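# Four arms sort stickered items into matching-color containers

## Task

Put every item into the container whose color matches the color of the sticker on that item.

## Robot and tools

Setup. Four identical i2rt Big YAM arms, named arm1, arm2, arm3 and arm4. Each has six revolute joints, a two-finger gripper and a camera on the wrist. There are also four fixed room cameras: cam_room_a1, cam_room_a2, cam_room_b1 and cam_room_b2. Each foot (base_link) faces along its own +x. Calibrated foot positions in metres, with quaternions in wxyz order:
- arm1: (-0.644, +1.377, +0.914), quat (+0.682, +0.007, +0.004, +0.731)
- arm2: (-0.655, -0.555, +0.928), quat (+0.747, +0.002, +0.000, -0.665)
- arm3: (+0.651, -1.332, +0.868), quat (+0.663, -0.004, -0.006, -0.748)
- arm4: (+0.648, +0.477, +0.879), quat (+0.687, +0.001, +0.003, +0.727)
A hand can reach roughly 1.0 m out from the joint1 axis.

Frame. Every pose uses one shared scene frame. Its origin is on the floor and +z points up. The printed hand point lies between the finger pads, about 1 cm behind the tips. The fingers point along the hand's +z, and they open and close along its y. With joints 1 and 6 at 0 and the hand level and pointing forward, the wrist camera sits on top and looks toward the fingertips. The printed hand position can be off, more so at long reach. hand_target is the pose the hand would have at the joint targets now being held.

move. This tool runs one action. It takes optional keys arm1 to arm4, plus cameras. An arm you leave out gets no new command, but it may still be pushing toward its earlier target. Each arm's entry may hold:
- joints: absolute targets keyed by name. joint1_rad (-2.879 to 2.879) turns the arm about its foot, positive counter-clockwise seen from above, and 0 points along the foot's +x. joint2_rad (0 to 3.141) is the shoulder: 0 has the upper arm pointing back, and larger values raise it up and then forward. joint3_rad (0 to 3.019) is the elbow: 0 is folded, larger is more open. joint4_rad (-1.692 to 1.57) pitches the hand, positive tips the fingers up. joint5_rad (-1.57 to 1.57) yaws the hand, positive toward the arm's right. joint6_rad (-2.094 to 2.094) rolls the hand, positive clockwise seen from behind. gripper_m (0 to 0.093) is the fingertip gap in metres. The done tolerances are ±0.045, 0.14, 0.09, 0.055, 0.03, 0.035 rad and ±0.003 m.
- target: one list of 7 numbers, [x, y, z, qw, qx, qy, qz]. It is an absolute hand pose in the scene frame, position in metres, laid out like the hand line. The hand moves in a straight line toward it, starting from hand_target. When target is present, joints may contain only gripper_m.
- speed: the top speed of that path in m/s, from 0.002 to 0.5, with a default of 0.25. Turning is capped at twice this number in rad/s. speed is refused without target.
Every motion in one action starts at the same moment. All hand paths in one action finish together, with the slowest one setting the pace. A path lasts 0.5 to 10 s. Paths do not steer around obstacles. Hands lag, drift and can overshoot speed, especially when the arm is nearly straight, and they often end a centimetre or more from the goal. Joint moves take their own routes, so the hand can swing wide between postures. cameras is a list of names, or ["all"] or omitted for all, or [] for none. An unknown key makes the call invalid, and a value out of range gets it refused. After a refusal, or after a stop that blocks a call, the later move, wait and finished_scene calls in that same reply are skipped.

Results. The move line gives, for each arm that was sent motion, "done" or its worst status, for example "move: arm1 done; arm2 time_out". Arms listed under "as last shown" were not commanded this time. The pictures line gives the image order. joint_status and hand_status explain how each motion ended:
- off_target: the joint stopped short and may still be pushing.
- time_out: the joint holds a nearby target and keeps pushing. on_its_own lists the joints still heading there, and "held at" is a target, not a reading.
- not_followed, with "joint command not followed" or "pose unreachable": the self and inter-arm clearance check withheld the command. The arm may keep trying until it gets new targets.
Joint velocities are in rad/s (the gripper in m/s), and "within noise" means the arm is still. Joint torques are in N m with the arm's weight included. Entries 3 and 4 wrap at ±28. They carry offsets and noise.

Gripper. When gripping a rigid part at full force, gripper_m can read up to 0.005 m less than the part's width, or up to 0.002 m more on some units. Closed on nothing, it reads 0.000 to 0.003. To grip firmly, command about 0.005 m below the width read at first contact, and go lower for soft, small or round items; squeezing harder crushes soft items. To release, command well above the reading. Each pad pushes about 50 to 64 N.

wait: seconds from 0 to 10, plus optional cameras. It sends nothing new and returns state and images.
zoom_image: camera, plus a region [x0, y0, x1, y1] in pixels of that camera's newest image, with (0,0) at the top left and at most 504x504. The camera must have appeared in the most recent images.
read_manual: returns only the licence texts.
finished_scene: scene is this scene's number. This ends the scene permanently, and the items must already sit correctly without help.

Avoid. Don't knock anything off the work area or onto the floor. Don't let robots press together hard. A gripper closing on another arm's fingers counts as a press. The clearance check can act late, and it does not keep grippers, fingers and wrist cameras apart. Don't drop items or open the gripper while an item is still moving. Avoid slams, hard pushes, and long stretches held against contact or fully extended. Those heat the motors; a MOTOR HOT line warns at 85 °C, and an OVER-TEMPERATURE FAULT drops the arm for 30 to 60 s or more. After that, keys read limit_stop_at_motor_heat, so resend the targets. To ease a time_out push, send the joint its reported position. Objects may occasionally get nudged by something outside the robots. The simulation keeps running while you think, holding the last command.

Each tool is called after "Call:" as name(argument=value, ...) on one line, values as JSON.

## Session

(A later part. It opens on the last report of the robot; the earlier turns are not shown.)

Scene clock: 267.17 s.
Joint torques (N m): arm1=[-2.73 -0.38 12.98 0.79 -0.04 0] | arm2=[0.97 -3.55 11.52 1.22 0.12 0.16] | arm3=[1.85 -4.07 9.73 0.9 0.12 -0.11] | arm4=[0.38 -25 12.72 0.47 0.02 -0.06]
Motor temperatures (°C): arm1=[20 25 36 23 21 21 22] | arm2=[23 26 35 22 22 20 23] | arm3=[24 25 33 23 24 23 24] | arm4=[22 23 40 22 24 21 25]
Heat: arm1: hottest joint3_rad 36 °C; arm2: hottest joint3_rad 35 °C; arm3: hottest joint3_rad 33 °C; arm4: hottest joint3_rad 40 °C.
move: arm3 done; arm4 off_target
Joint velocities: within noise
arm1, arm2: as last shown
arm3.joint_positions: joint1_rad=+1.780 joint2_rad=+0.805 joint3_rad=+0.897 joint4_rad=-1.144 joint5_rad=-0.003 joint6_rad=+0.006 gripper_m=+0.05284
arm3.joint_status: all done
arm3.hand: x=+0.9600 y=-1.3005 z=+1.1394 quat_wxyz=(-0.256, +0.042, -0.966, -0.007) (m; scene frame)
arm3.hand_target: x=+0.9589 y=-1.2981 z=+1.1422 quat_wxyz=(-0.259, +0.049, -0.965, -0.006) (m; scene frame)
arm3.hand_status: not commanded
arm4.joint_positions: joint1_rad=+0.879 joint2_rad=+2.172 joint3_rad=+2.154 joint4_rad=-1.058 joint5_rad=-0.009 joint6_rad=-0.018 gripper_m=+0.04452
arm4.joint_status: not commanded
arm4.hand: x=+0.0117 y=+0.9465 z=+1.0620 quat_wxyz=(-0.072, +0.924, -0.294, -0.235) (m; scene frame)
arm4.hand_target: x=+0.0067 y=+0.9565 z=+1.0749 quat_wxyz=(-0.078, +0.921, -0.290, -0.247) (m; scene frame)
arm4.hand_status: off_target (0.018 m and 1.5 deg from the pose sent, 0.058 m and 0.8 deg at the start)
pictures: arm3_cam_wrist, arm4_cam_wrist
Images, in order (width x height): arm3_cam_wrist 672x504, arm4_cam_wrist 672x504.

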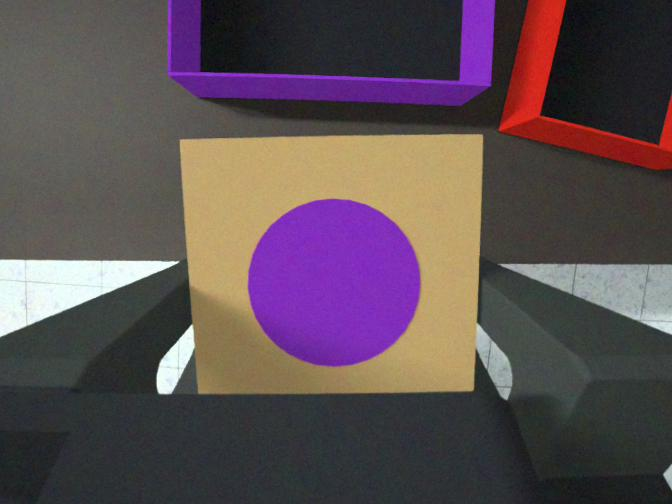

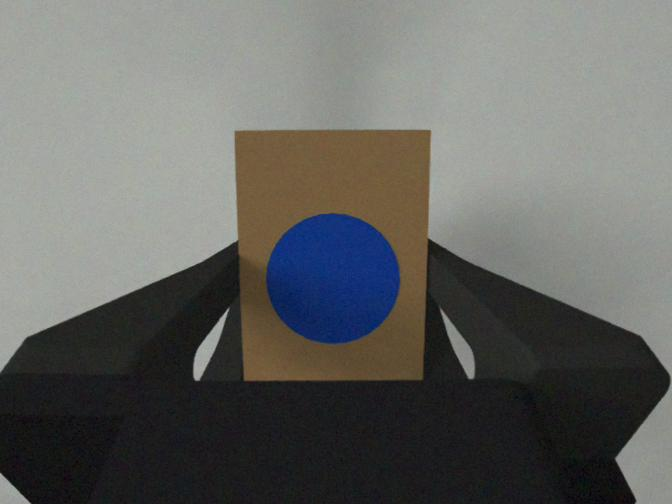

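Call:
move(arm3={"target": [1.175, -1.280, 0.89, 0.2585, -0.0471, 0.9647, 0.0126], "speed": 0.3}, arm4={"target": [0.216, 0.81, 1.10, 0.0778, -0.9212, 0.2905, 0.2468], "speed": 0.25}, cameras=["arm3_cam_wrist"])

Call:
move(arm3={"target": [1.175, -1.280, 0.765, 0.2585, -0.0471, 0.9647, 0.0126], "speed": 0.2}, arm4={"joints": {"joint1_rad": -0.2, "joint2_rad": 0.8, "joint3_rad": 0.9, "joint4_rad": -1.147, "joint5_rad": 0, "joint6_rad": 0}}, cameras=["arm3_cam_wrist"])

Scene clock: 279.00 s.
Joint torques (N m): arm1=[-2.61 -0.03 13.03 0.85 -0.01 0.01] | arm2=[1.03 -3.55 11.49 1.2 0.14 0.16] | arm3=[1.61 -15.56 10.19 1.55 -0.07 -0.08] | arm4=[0.44 -14.92 9.4 1.4 -0.08 -0.1]
Motor temperatures (°C): arm1=[20 25 36 23 21 21 22] | arm2=[23 25 36 22 22 20 23] | arm3=[24 25 33 23 24 23 24] | arm4=[22 24 41 22 24 21 25]
Heat: arm1: hottest joint3_rad 36 °C; arm2: hottest joint3_rad 36 °C; arm3: hottest joint3_rad 33 °C; arm4: hottest joint3_rad 41 °C.
move: arm3 off_target; arm4 off_target
Joint velocities: within noise
arm1: as last shown
arm2.joint_positions: joint1_rad=+0.923 joint2_rad=+0.794 joint3_rad=+0.899 joint4_rad=-1.133 joint5_rad=+0.001 joint6_rad=-0.009 gripper_m=+0.08794
arm2.joint_status: not commanded
arm2.hand: x=-0.3872 y=-0.7146 z=+1.2059 quat_wxyz=(-0.259, -0.249, -0.931, +0.070) (m; scene frame)
arm2.hand_target: x=-0.3886 y=-0.7132 z=+1.2028 quat_wxyz=(-0.250, -0.253, -0.932, +0.068) (m; scene frame)
arm2.hand_status: not commanded
arm3.joint_positions: joint1_rad=+1.780 joint2_rad=+1.679 joint3_rad=+0.861 joint4_rad=-0.298 joint5_rad=-0.011 joint6_rad=+0.006 gripper_m=+0.05284
arm3.joint_status: not commanded
arm3.hand: x=+1.1482 y=-1.2861 z=+0.8675 quat_wxyz=(-0.225, +0.043, -0.973, -0.009) (m; scene frame)
arm3.hand_target: x=+1.1735 y=-1.2802 z=+0.8908 quat_wxyz=(-0.258, +0.047, -0.965, -0.013) (m; scene frame)
arm3.hand_status: off_target (0.036 m and 4.0 deg from the pose sent, 0.330 m and 0.9 deg at the start)
arm4.joint_positions: joint1_rad=+0.862 joint2_rad=+1.472 joint3_rad=+1.244 joint4_rad=-0.852 joint5_rad=-0.015 joint6_rad=-0.030 gripper_m=+0.04451
arm4.joint_status: not commanded
arm4.hand: x=+0.2184 y=+0.8039 z=+1.0910 quat_wxyz=(-0.072, +0.924, -0.295, -0.233) (m; scene frame)
arm4.hand_target: x=+0.2162 y=+0.8099 z=+1.1000 quat_wxyz=(-0.078, +0.921, -0.290, -0.247) (m; scene frame)
arm4.hand_status: off_target (0.011 m and 1.8 deg from the pose sent, 0.249 m and 1.5 deg at the start)
pictures: arm3_cam_wrist
Images, in order (width x height): arm3_cam_wrist 672x504.

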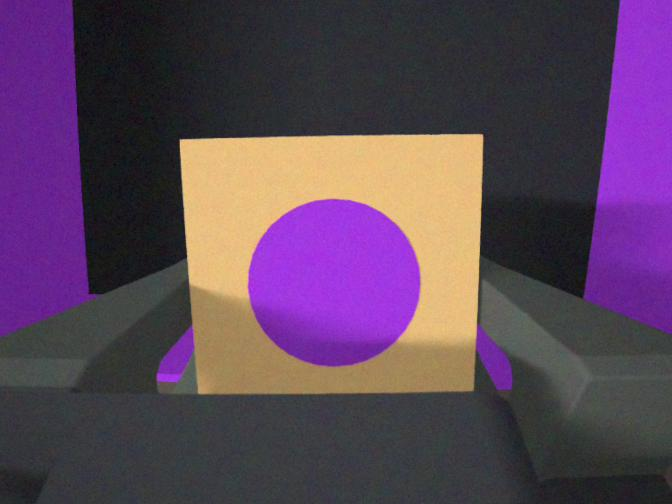

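Scene clock: 280.53 s.
Joint torques (N m): arm1=[-2.73 -0.09 13.07 0.76 -0.06 0.03] | arm2=[1.08 -3.6 11.54 1.24 0.12 0.16] | arm3=[1.79 -16.73 4.98 1.65 0.02 -0.07] | arm4=[0.85 -2.96 9.28 0.47 0.07 0.16]
Motor temperatures (°C): arm1=[20 25 36 23 21 21 22] | arm2=[23 25 36 22 22 20 23] | arm3=[24 25 32 23 24 23 24] | arm4=[22 24 41 22 24 21 25]
Heat: arm1: hottest joint3_rad 36 °C; arm2: hottest joint3_rad 36 °C; arm3: hottest joint3_rad 32 °C; arm4: hottest joint3_rad 41 °C.
move: arm3 done; arm4 done
Joint velocities: within noise
arm1, arm2: as last shown
arm3.joint_positions: joint1_rad=+1.780 joint2_rad=+1.975 joint3_rad=+0.861 joint4_rad=+0.044 joint5_rad=-0.011 joint6_rad=+0.009 gripper_m=+0.05285
arm3.joint_status: not commanded
arm3.hand: x=+1.1684 y=-1.2858 z=+0.7607 quat_wxyz=(-0.247, +0.042, -0.968, -0.011) (m; scene frame)
arm3.hand_target: x=+1.1748 y=-1.2801 z=+0.7650 quat_wxyz=(-0.258, +0.047, -0.965, -0.013) (m; scene frame)
arm3.hand_status: done (0.010 m and 1.5 deg from the pose sent, 0.106 m and 4.0 deg at the start)
arm4.joint_positions: joint1_rad=-0.199 joint2_rad=+0.794 joint3_rad=+0.898 joint4_rad=-1.137 joint5_rad=+0.001 joint6_rad=-0.012 gripper_m=+0.04451
arm4.joint_status: all done
arm4.hand: x=+0.6938 y=+0.7855 z=+1.1543 quat_wxyz=(-0.199, +0.636, -0.725, -0.173) (m; scene frame)
arm4.hand_target: x=+0.6939 y=+0.7847 z=+1.1525 quat_wxyz=(-0.193, +0.632, -0.731, -0.170) (m; scene frame)
arm4.hand_status: not commanded
pictures: arm3_cam_wrist
Images, in order (width x height): arm3_cam_wrist 672x504.

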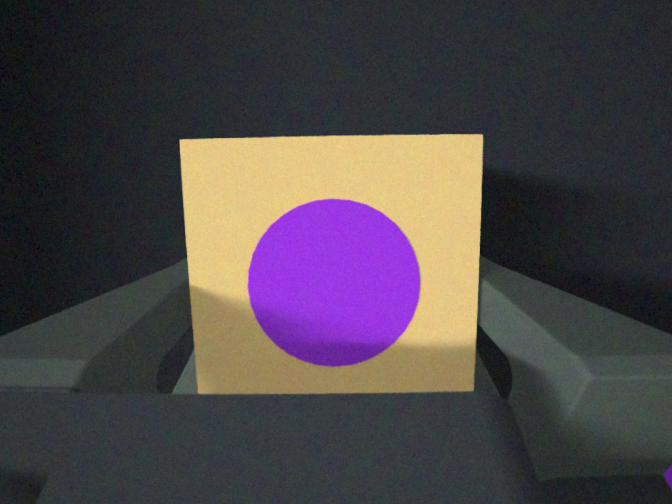

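Call:
move(arm3={"target": [1.175, -1.280, 0.745, 0.2585, -0.0471, 0.9647, 0.0126], "speed": 0.06}, arm4={"joints": {"joint1_rad": -1.90}}, cameras=["arm4_cam_wrist"])

Call:
move(arm3={"target": [1.175, -1.280, 0.733, 0.2585, -0.0471, 0.9647, 0.0126], "speed": 0.05}, arm4={"target": [1.118, 0.346, 0.90, 0.2564, 0.1319, 0.9568, -0.0354], "speed": 0.3}, cameras=["arm3_cam_wrist", "arm4_cam_wrist"])

Scene clock: 287.30 s.
Joint torques (N m): arm1=[-2.84 -0.26 13 0.91 -0.07 -0.02] | arm2=[1.03 -3.6 11.52 1.2 0.12 0.17] | arm3=[1.96 -15.62 5.19 1.55 0.03 -0.07] | arm4=[0.85 -2.96 9.2 0.57 0.08 0.16]
Motor temperatures (°C): arm1=[20 25 36 23 21 21 22] | arm2=[23 25 36 22 22 20 23] | arm3=[24 25 32 23 24 23 24] | arm4=[22 24 41 22 24 21 25]
Heat: arm1: hottest joint3_rad 36 °C; arm2: hottest joint3_rad 36 °C; arm3: hottest joint3_rad 32 °C; arm4: hottest joint3_rad 41 °C.
move: arm3 done; arm4 done
Joint velocities: within noise
arm1, arm2: as last shown
arm3.joint_positions: joint1_rad=+1.780 joint2_rad=+2.014 joint3_rad=+0.861 joint4_rad=+0.097 joint5_rad=-0.011 joint6_rad=+0.009 gripper_m=+0.05285
arm3.joint_status: not commanded
arm3.hand: x=+1.1704 y=-1.2858 z=+0.7478 quat_wxyz=(-0.254, +0.042, -0.966, -0.011) (m; scene frame)
arm3.hand_target: x=+1.1748 y=-1.2801 z=+0.7450 quat_wxyz=(-0.258, +0.047, -0.965, -0.013) (m; scene frame)
arm3.hand_status: done (0.008 m and 0.8 deg from the pose sent, 0.018 m and 1.5 deg at the start)
arm4.joint_positions: joint1_rad=-1.899 joint2_rad=+0.794 joint3_rad=+0.898 joint4_rad=-1.137 joint5_rad=+0.001 joint6_rad=-0.011 gripper_m=+0.04451
arm4.joint_status: all done
arm4.hand: x=+0.9480 y=+0.3941 z=+1.1545 quat_wxyz=(-0.261, -0.125, -0.956, +0.040) (m; scene frame)
arm4.hand_target: x=+0.9473 y=+0.3943 z=+1.1527 quat_wxyz=(-0.254, -0.131, -0.957, +0.037) (m; scene frame)
arm4.hand_status: not commanded
pictures: arm4_cam_wrist
Images, in order (width x height): arm4_cam_wrist 672x504.

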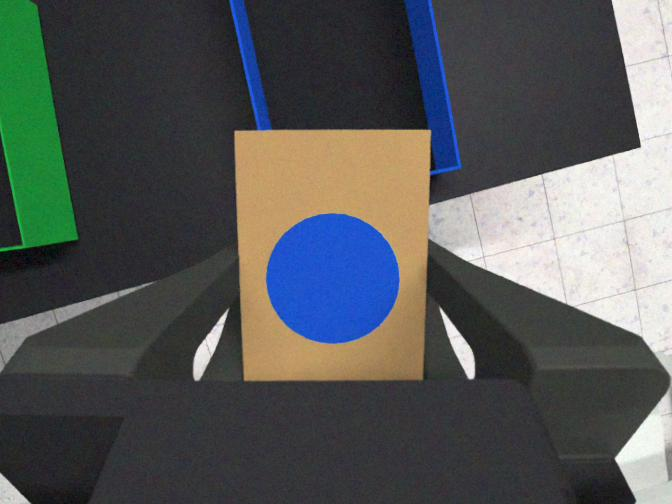

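Scene clock: 289.17 s.
Joint torques (N m): arm1=[-2.73 -0.15 12.93 0.84 -0.04 -0.06] | arm2=[1.08 -3.66 11.48 1.25 0.13 0.16] | arm3=[1.61 -13.39 5.34 1.39 0.03 -0.06] | arm4=[1.08 -13.39 8.94 1.36 -0.04 0.16]
Motor temperatures (°C): arm1=[20 25 36 23 21 21 22] | arm2=[23 25 36 22 22 20 23] | arm3=[24 25 31 23 24 23 24] | arm4=[22 24 41 22 24 21 26]
Heat: arm1: hottest joint3_rad 36 °C; arm2: hottest joint3_rad 36 °C; arm3: hottest joint3_rad 31 °C; arm4: hottest joint3_rad 41 °C.
move: arm3 off_target; arm4 off_target
Joint velocities: within noise
arm1.joint_positions: joint1_rad=-2.247 joint2_rad=+0.793 joint3_rad=+0.883 joint4_rad=-1.137 joint5_rad=-0.009 joint6_rad=+0.001 gripper_m=+0.07496
arm1.joint_status: not commanded
arm1.hand: x=-0.3860 y=+1.2017 z=+1.1789 quat_wxyz=(-0.241, -0.288, -0.924, +0.074) (m; scene frame)
arm1.hand_target: x=-0.3862 y=+1.1984 z=+1.1843 quat_wxyz=(-0.240, -0.290, -0.923, +0.076) (m; scene frame)
arm1.hand_status: not commanded
arm2: as last shown
arm3.joint_positions: joint1_rad=+1.780 joint2_rad=+2.022 joint3_rad=+0.861 joint4_rad=+0.131 joint5_rad=-0.011 joint6_rad=+0.009 gripper_m=+0.05285
arm3.joint_status: not commanded
arm3.hand: x=+1.1755 y=-1.2854 z=+0.7477 quat_wxyz=(-0.267, +0.042, -0.963, -0.012) (m; scene frame)
arm3.hand_target: x=+1.1743 y=-1.2803 z=+0.7334 quat_wxyz=(-0.258, +0.047, -0.965, -0.012) (m; scene frame)
arm3.hand_status: off_target (0.016 m and 1.1 deg from the pose sent, 0.017 m and 0.8 deg at the start)
arm4.joint_positions: joint1_rad=-1.899 joint2_rad=+1.593 joint3_rad=+0.753 joint4_rad=-0.267 joint5_rad=+0.000 joint6_rad=-0.010 gripper_m=+0.04451
arm4.joint_status: not commanded
arm4.hand: x=+1.0936 y=+0.3525 z=+0.8805 quat_wxyz=(-0.225, -0.127, -0.965, +0.034) (m; scene frame)
arm4.hand_target: x=+1.1168 y=+0.3462 z=+0.9008 quat_wxyz=(-0.256, -0.132, -0.957, +0.035) (m; scene frame)
arm4.hand_status: off_target (0.032 m and 3.7 deg from the pose sent, 0.310 m and 1.1 deg at the start)
pictures: arm3_cam_wrist, arm4_cam_wrist
Images, in order (width x height): arm3_cam_wrist 672x504, arm4_cam_wrist 672x504.

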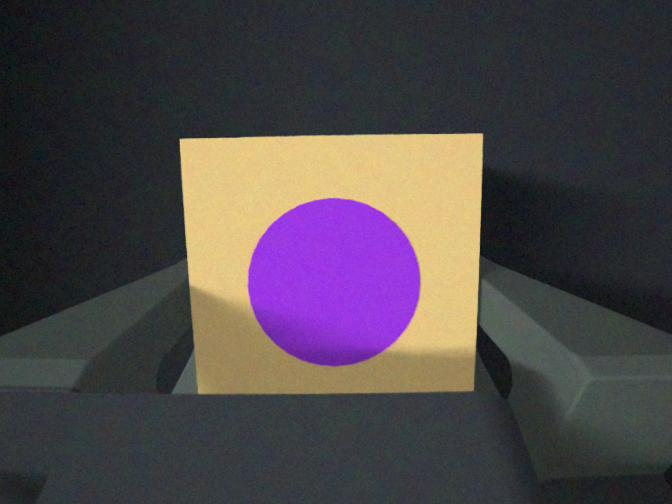

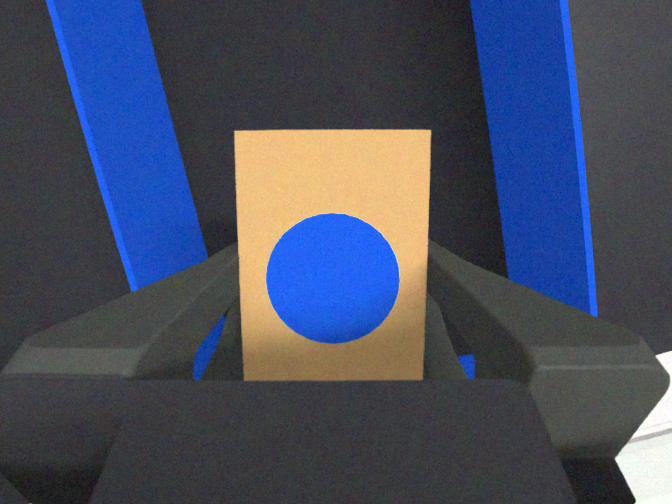

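Call:
move(arm3={"joints": {"gripper_m": 0.085}}, arm4={"target": [1.118, 0.346, 0.765, 0.2564, 0.1319, 0.9568, -0.0354], "speed": 0.2}, cameras=["arm3_cam_wrist", "arm4_cam_wrist"])

Call:
move(arm3={"target": [1.12, -1.285, 0.93, 0.2585, -0.0471, 0.9647, 0.0126], "speed": 0.25}, arm4={"target": [1.118, 0.346, 0.745, 0.2564, 0.1319, 0.9568, -0.0354], "speed": 0.06}, cameras=["arm3_cam_wrist", "arm4_cam_wrist"])

Scene clock: 294.40 s.
Joint torques (N m): arm1=[-2.43 -0.21 13.07 0.8 -0.02 -0.01] | arm2=[1.03 -3.55 11.54 1.21 0.13 0.16] | arm3=[1.73 -14.62 5.18 1.21 0.03 -0.06] | arm4=[0.73 -15.09 4.22 1.39 0 0.2]
Motor temperatures (°C): arm1=[20 25 36 23 21 21 22] | arm2=[23 25 36 22 22 20 23] | arm3=[24 25 31 23 24 23 24] | arm4=[22 24 41 22 24 21 26]
Heat: arm1: hottest joint3_rad 36 °C; arm2: hottest joint3_rad 36 °C; arm3: hottest joint3_rad 31 °C; arm4: hottest joint3_rad 41 °C.
move: arm3 done; arm4 done
Joint velocities: within noise
arm1, arm2: as last shown
arm3.joint_positions: joint1_rad=+1.780 joint2_rad=+2.035 joint3_rad=+0.862 joint4_rad=+0.135 joint5_rad=-0.011 joint6_rad=+0.009 gripper_m=+0.08496
arm3.joint_status: all done
arm3.hand: x=+1.1736 y=-1.2857 z=+0.7419 quat_wxyz=(-0.263, +0.041, -0.964, -0.011) (m; scene frame)
arm3.hand_target: x=+1.1744 y=-1.2803 z=+0.7333 quat_wxyz=(-0.258, +0.047, -0.965, -0.012) (m; scene frame)
arm3.hand_status: not commanded
arm4.joint_positions: joint1_rad=-1.899 joint2_rad=+1.952 joint3_rad=+0.746 joint4_rad=+0.138 joint5_rad=-0.001 joint6_rad=-0.010 gripper_m=+0.04451
arm4.joint_status: not commanded
arm4.hand: x=+1.1100 y=+0.3474 z=+0.7618 quat_wxyz=(-0.244, -0.126, -0.961, +0.037) (m; scene frame)
arm4.hand_target: x=+1.1179 y=+0.3460 z=+0.7651 quat_wxyz=(-0.256, -0.132, -0.957, +0.035) (m; scene frame)
arm4.hand_status: done (0.009 m and 1.6 deg from the pose sent, 0.118 m and 3.7 deg at the start)
pictures: arm3_cam_wrist, arm4_cam_wrist
Images, in order (width x height): arm3_cam_wrist 672x504, arm4_cam_wrist 672x504.

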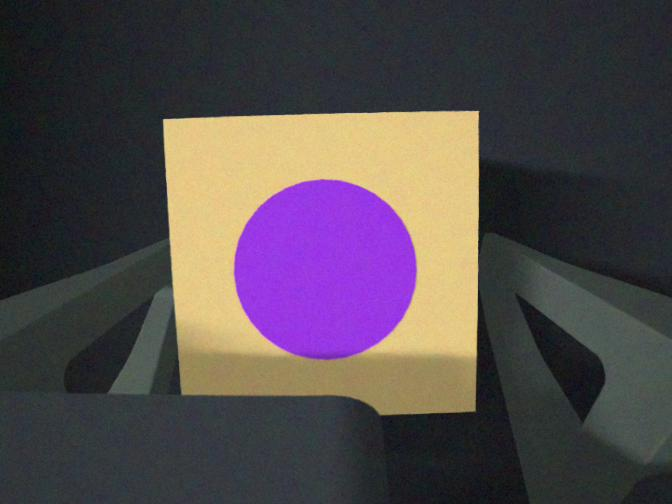

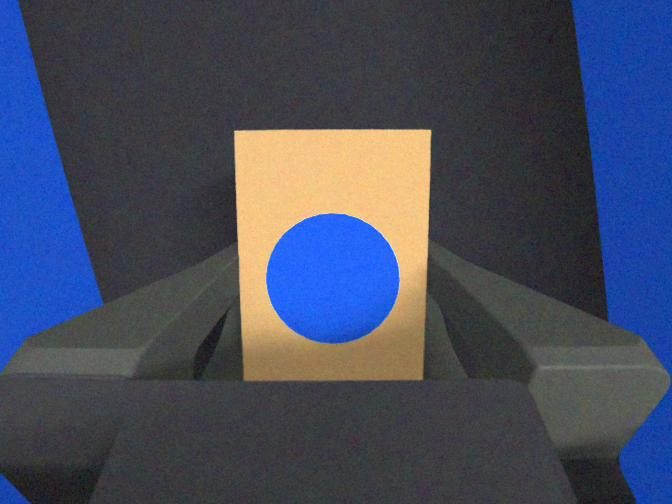

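Scene clock: 295.90 s.
Joint torques (N m): arm1=[-2.84 -0.21 12.97 0.83 -0.02 0] | arm2=[1.03 -3.6 11.51 1.24 0.12 0.15] | arm3=[1.44 -10.81 7.76 0.75 -0.08 -0.12] | arm4=[0.79 -13.45 4.33 1.51 -0.01 0.15]
Motor temperatures (°C): arm1=[20 25 36 23 21 21 22] | arm2=[23 25 36 22 22 20 23] | arm3=[24 25 31 23 24 23 24] | arm4=[22 24 40 22 24 21 26]
Heat: arm1: hottest joint3_rad 36 °C; arm2: hottest joint3_rad 36 °C; arm3: hottest joint3_rad 31 °C; arm4: hottest joint3_rad 40 °C.
move: arm3 done; arm4 done
Joint velocities: within noise
arm1, arm2: as last shown
arm3.joint_positions: joint1_rad=+1.780 joint2_rad=+1.458 joint3_rad=+0.789 joint4_rad=-0.365 joint5_rad=-0.012 joint6_rad=+0.010 gripper_m=+0.08496
arm3.joint_status: not commanded
arm3.hand: x=+1.1211 y=-1.2876 z=+0.9338 quat_wxyz=(-0.265, +0.041, -0.963, -0.012) (m; scene frame)
arm3.hand_target: x=+1.1199 y=-1.2851 z=+0.9299 quat_wxyz=(-0.258, +0.047, -0.965, -0.013) (m; scene frame)
arm3.hand_status: done (0.005 m and 1.0 deg from the pose sent, 0.195 m and 0.8 deg at the start)
arm4.joint_positions: joint1_rad=-1.899 joint2_rad=+1.995 joint3_rad=+0.746 joint4_rad=+0.193 joint5_rad=-0.001 joint6_rad=-0.009 gripper_m=+0.04451
arm4.joint_status: not commanded
arm4.hand: x=+1.1106 y=+0.3472 z=+0.7484 quat_wxyz=(-0.250, -0.126, -0.959, +0.037) (m; scene frame)
arm4.hand_target: x=+1.1179 y=+0.3460 z=+0.7452 quat_wxyz=(-0.256, -0.132, -0.957, +0.035) (m; scene frame)
arm4.hand_status: done (0.008 m and 1.1 deg from the pose sent, 0.019 m and 1.6 deg at the start)
pictures: arm3_cam_wrist, arm4_cam_wrist
Images, in order (width x height): arm3_cam_wrist 672x504, arm4_cam_wrist 672x504.

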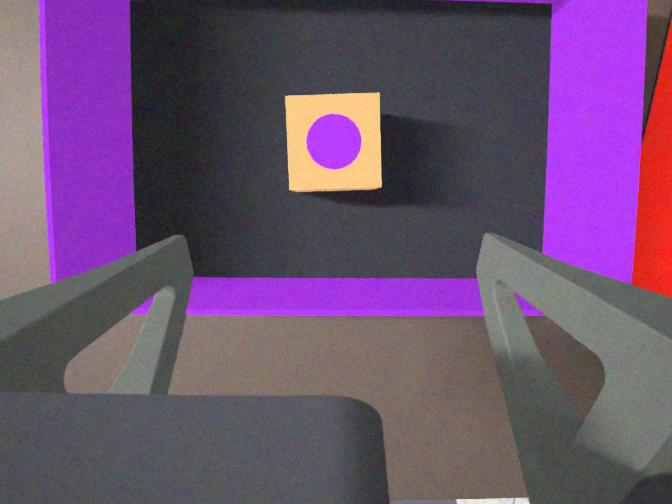

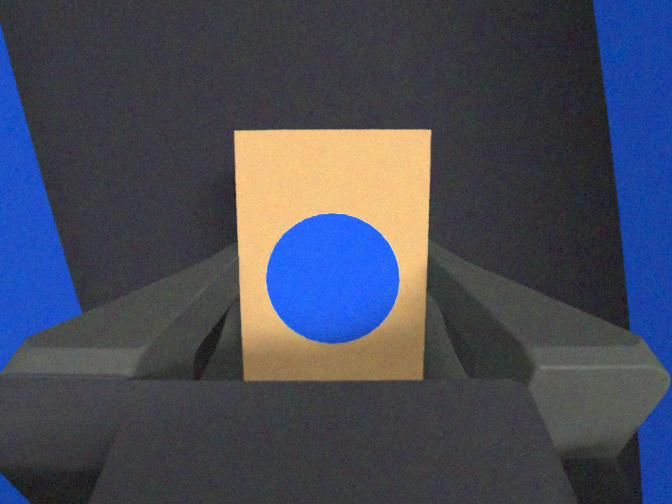

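Call:
move(arm4={"target": [1.118, 0.346, 0.732, 0.2564, 0.1319, 0.9568, -0.0354], "speed": 0.05}, cameras=[])

Call:
move(arm4={"target": [1.118, 0.346, 0.725, 0.2564, 0.1319, 0.9568, -0.0354], "speed": 0.05}, cameras=[])

Scene clock: 300.57 s.
Joint torques (N m): arm1=[-2.37 0.15 13.09 0.83 0.01 0.01] | arm2=[0.91 -3.6 11.52 1.22 0.13 0.15] | arm3=[1.55 -11.11 7.69 0.72 -0.08 -0.12] | arm4=[0.5 -12.45 4.6 1.39 0.02 0.15]
Motor temperatures (°C): arm1=[20 25 36 23 21 21 22] | arm2=[23 25 36 22 22 20 23] | arm3=[24 25 31 23 24 23 24] | arm4=[22 24 39 22 24 21 26]
Heat: arm1: hottest joint3_rad 36 °C; arm2: hottest joint3_rad 36 °C; arm3: hottest joint3_rad 31 °C; arm4: hottest joint3_rad 39 °C.
move: arm4 off_target
Joint velocities: within noise
arm1, arm2, arm3: as last shown
arm4.joint_positions: joint1_rad=-1.899 joint2_rad=+2.016 joint3_rad=+0.746 joint4_rad=+0.231 joint5_rad=-0.001 joint6_rad=-0.006 gripper_m=+0.04451
arm4.joint_status: not commanded
arm4.hand: x=+1.1133 y=+0.3465 z=+0.7437 quat_wxyz=(-0.258, -0.127, -0.957, +0.038) (m; scene frame)
arm4.hand_target: x=+1.1175 y=+0.3461 z=+0.7323 quat_wxyz=(-0.256, -0.132, -0.957, +0.035) (m; scene frame)
arm4.hand_status: off_target (0.013 m and 0.7 deg from the pose sent, 0.018 m and 1.1 deg at the start)
pictures: none
No camera images: "cameras" was empty.

Scene clock: 301.53 s.
Joint torques (N m): arm1=[-2.67 -0.5 12.96 0.92 0.01 -0.04] | arm2=[1.03 -3.55 11.51 1.24 0.13 0.16] | arm3=[1.49 -11.22 7.71 0.73 -0.07 -0.11] | arm4=[1.26 -11.63 4.3 1.25 0.05 0.16]
Motor temperatures (°C): arm1=[20 25 36 23 21 21 22] | arm2=[23 25 36 22 22 20 23] | arm3=[24 25 31 23 24 23 24] | arm4=[22 24 39 22 24 21 26]
Heat: arm1: hottest joint3_rad 36 °C; arm2: hottest joint3_rad 36 °C; arm3: hottest joint3_rad 31 °C; arm4: hottest joint3_rad 39 °C.
move: arm4 off_target
Joint velocities: within noise
arm1, arm2, arm3: as last shown
arm4.joint_positions: joint1_rad=-1.899 joint2_rad=+2.024 joint3_rad=+0.753 joint4_rad=+0.252 joint5_rad=-0.001 joint6_rad=-0.005 gripper_m=+0.04451
arm4.joint_status: not commanded
arm4.hand: x=+1.1197 y=+0.3447 z=+0.7441 quat_wxyz=(-0.268, -0.127, -0.954, +0.039) (m; scene frame)
arm4.hand_target: x=+1.1171 y=+0.3461 z=+0.7257 quat_wxyz=(-0.256, -0.132, -0.957, +0.036) (m; scene frame)
arm4.hand_status: off_target (0.019 m and 1.5 deg from the pose sent, 0.019 m and 0.7 deg at the start)
pictures: none
No camera images: "cameras" was empty.

Contact (z stuck at 0.744). Release and raise.

Call:
move(arm4={"joints": {"gripper_m": 0.08}}, cameras=[])

Call:
move(arm4={"target": [1.06, 0.362, 0.93, 0.2564, 0.1319, 0.9568, -0.0354], "speed": 0.25}, cameras=["arm4_cam_wrist", "cam_room_a1", "cam_room_a2", "cam_room_b1", "cam_room_b2"])

Scene clock: 305.30 s.
Joint torques (N m): arm1=[-2.55 -0.62 13.03 1.05 -0.01 0.01] | arm2=[1.03 -3.55 11.55 1.21 0.12 0.16] | arm3=[1.49 -11.22 7.72 0.72 -0.06 -0.11] | arm4=[0.5 -12.86 3.93 1.13 0.09 0.15]
Motor temperatures (°C): arm1=[20 25 36 23 21 21 22] | arm2=[23 25 36 22 22 20 23] | arm3=[24 25 30 23 24 23 24] | arm4=[22 24 38 22 24 21 26]
Heat: arm1: hottest joint3_rad 36 °C; arm2: hottest joint3_rad 36 °C; arm3: hottest joint3_rad 30 °C; arm4: hottest joint3_rad 38 °C.
move: arm4 done
Joint velocities: within noise
arm1, arm3: as last shown
arm2.joint_positions: joint1_rad=+0.923 joint2_rad=+0.794 joint3_rad=+0.899 joint4_rad=-1.133 joint5_rad=+0.001 joint6_rad=-0.009 gripper_m=+0.08794
arm2.joint_status: not commanded
arm2.hand: x=-0.3872 y=-0.7146 z=+1.2059 quat_wxyz=(-0.259, -0.249, -0.931, +0.070) (m; scene frame)
arm2.hand_target: x=-0.3886 y=-0.7132 z=+1.2028 quat_wxyz=(-0.250, -0.253, -0.932, +0.068) (m; scene frame)
arm2.hand_status: not commanded
arm4.joint_positions: joint1_rad=-1.896 joint2_rad=+2.044 joint3_rad=+0.757 joint4_rad=+0.257 joint5_rad=-0.002 joint6_rad=-0.006 gripper_m=+0.07991
arm4.joint_status: all done
arm4.hand: x=+1.1178 y=+0.3470 z=+0.7364 quat_wxyz=(-0.262, -0.126, -0.956, +0.037) (m; scene frame)
arm4.hand_target: x=+1.1172 y=+0.3463 z=+0.7257 quat_wxyz=(-0.256, -0.132, -0.957, +0.035) (m; scene frame)
arm4.hand_status: not commanded
pictures: none
No camera images: "cameras" was empty.

Scene clock: 306.80 s.
Joint torques (N m): arm1=[-2.84 -0.91 12.98 0.8 -0.03 -0.02] | arm2=[1.03 -3.66 11.54 1.2 0.13 0.16] | arm3=[1.38 -11.22 7.72 0.7 -0.06 -0.12] | arm4=[0.56 -9.47 7.57 0.53 0.03 0.09]
Motor temperatures (°C): arm1=[20 25 37 23 21 21 22] | arm2=[23 25 36 22 22 20 23] | arm3=[24 25 30 23 24 23 24] | arm4=[22 24 38 22 24 21 26]
Heat: arm1: hottest joint3_rad 37 °C; arm2: hottest joint3_rad 36 °C; arm3: hottest joint3_rad 30 °C; arm4: hottest joint3_rad 38 °C.
move: arm4 done
Joint velocities: within noise
arm1, arm2, arm3: as last shown
arm4.joint_positions: joint1_rad=-1.896 joint2_rad=+1.369 joint3_rad=+0.655 joint4_rad=-0.318 joint5_rad=-0.002 joint6_rad=-0.006 gripper_m=+0.07991
arm4.joint_status: not commanded
arm4.hand: x=+1.0598 y=+0.3639 z=+0.9312 quat_wxyz=(-0.261, -0.126, -0.956, +0.037) (m; scene frame)
arm4.hand_target: x=+1.0600 y=+0.3621 z=+0.9300 quat_wxyz=(-0.256, -0.132, -0.957, +0.035) (m; scene frame)
arm4.hand_status: done (0.002 m and 0.9 deg from the pose sent, 0.203 m and 1.0 deg at the start)
pictures: arm4_cam_wrist, cam_room_a1, cam_room_a2, cam_room_b1, cam_room_b2
Images, in order (width x height): arm4_cam_wrist 672x504, cam_room_a1 672x504, cam_room_a2 672x504, cam_room_b1 672x504, cam_room_b2 672x504.

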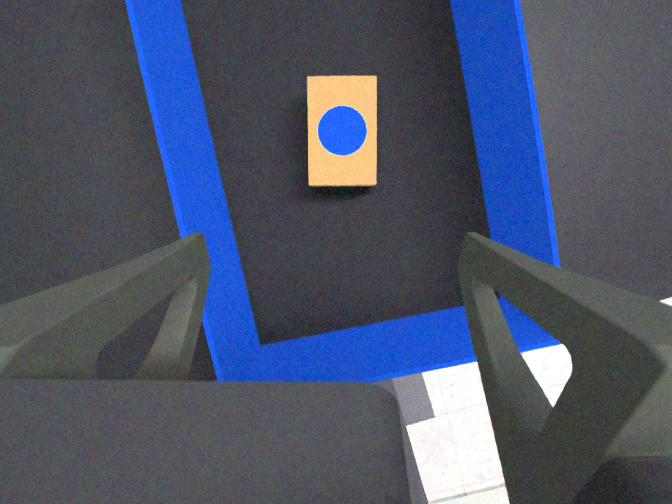

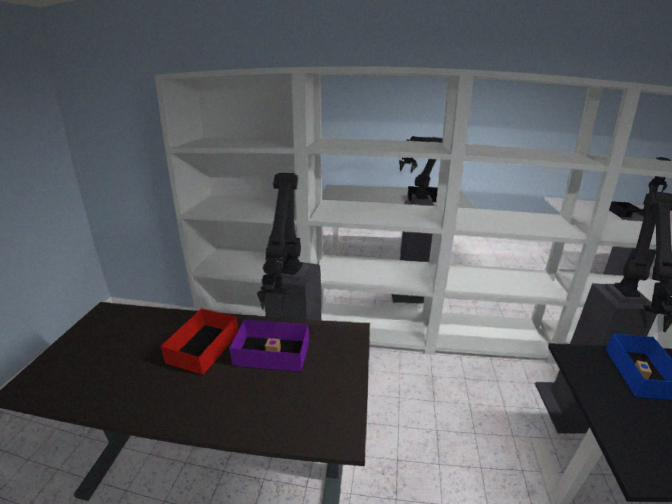

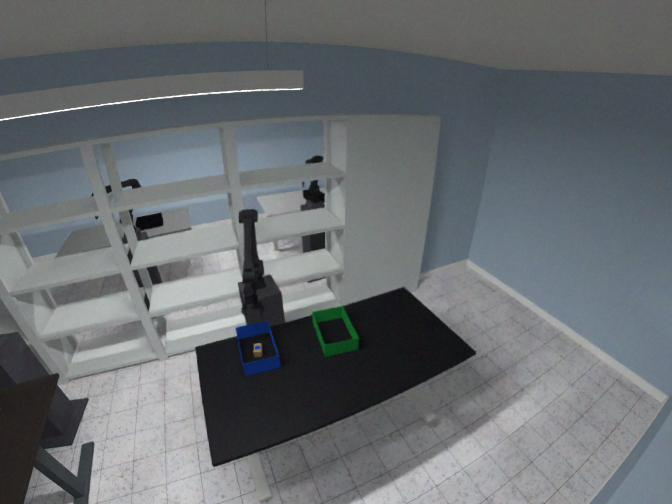

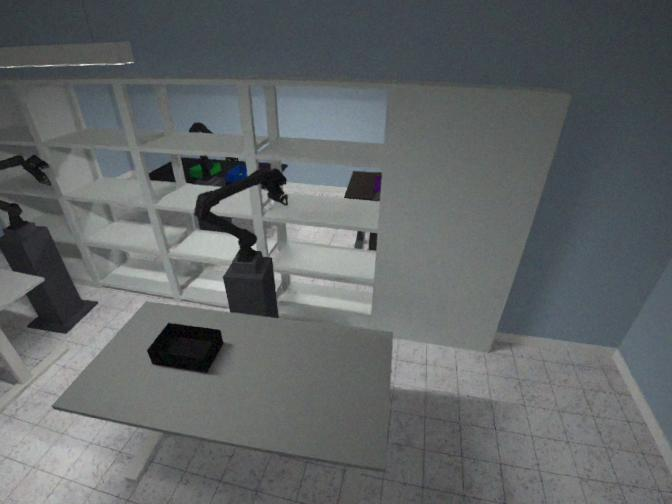

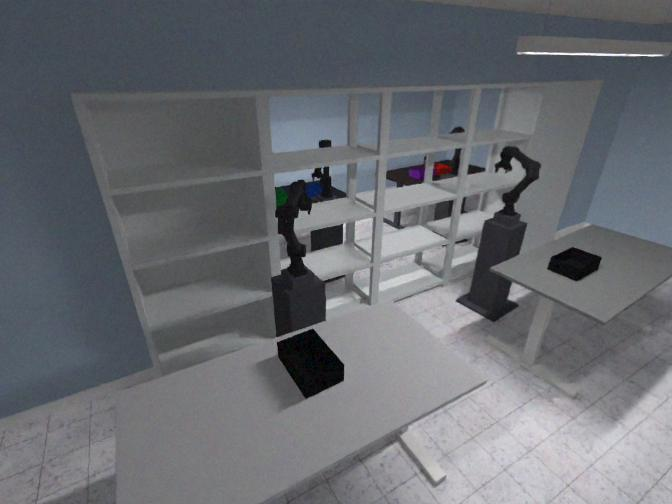

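Call:
finished_scene(scene=2)

The scene is finished: the task was done.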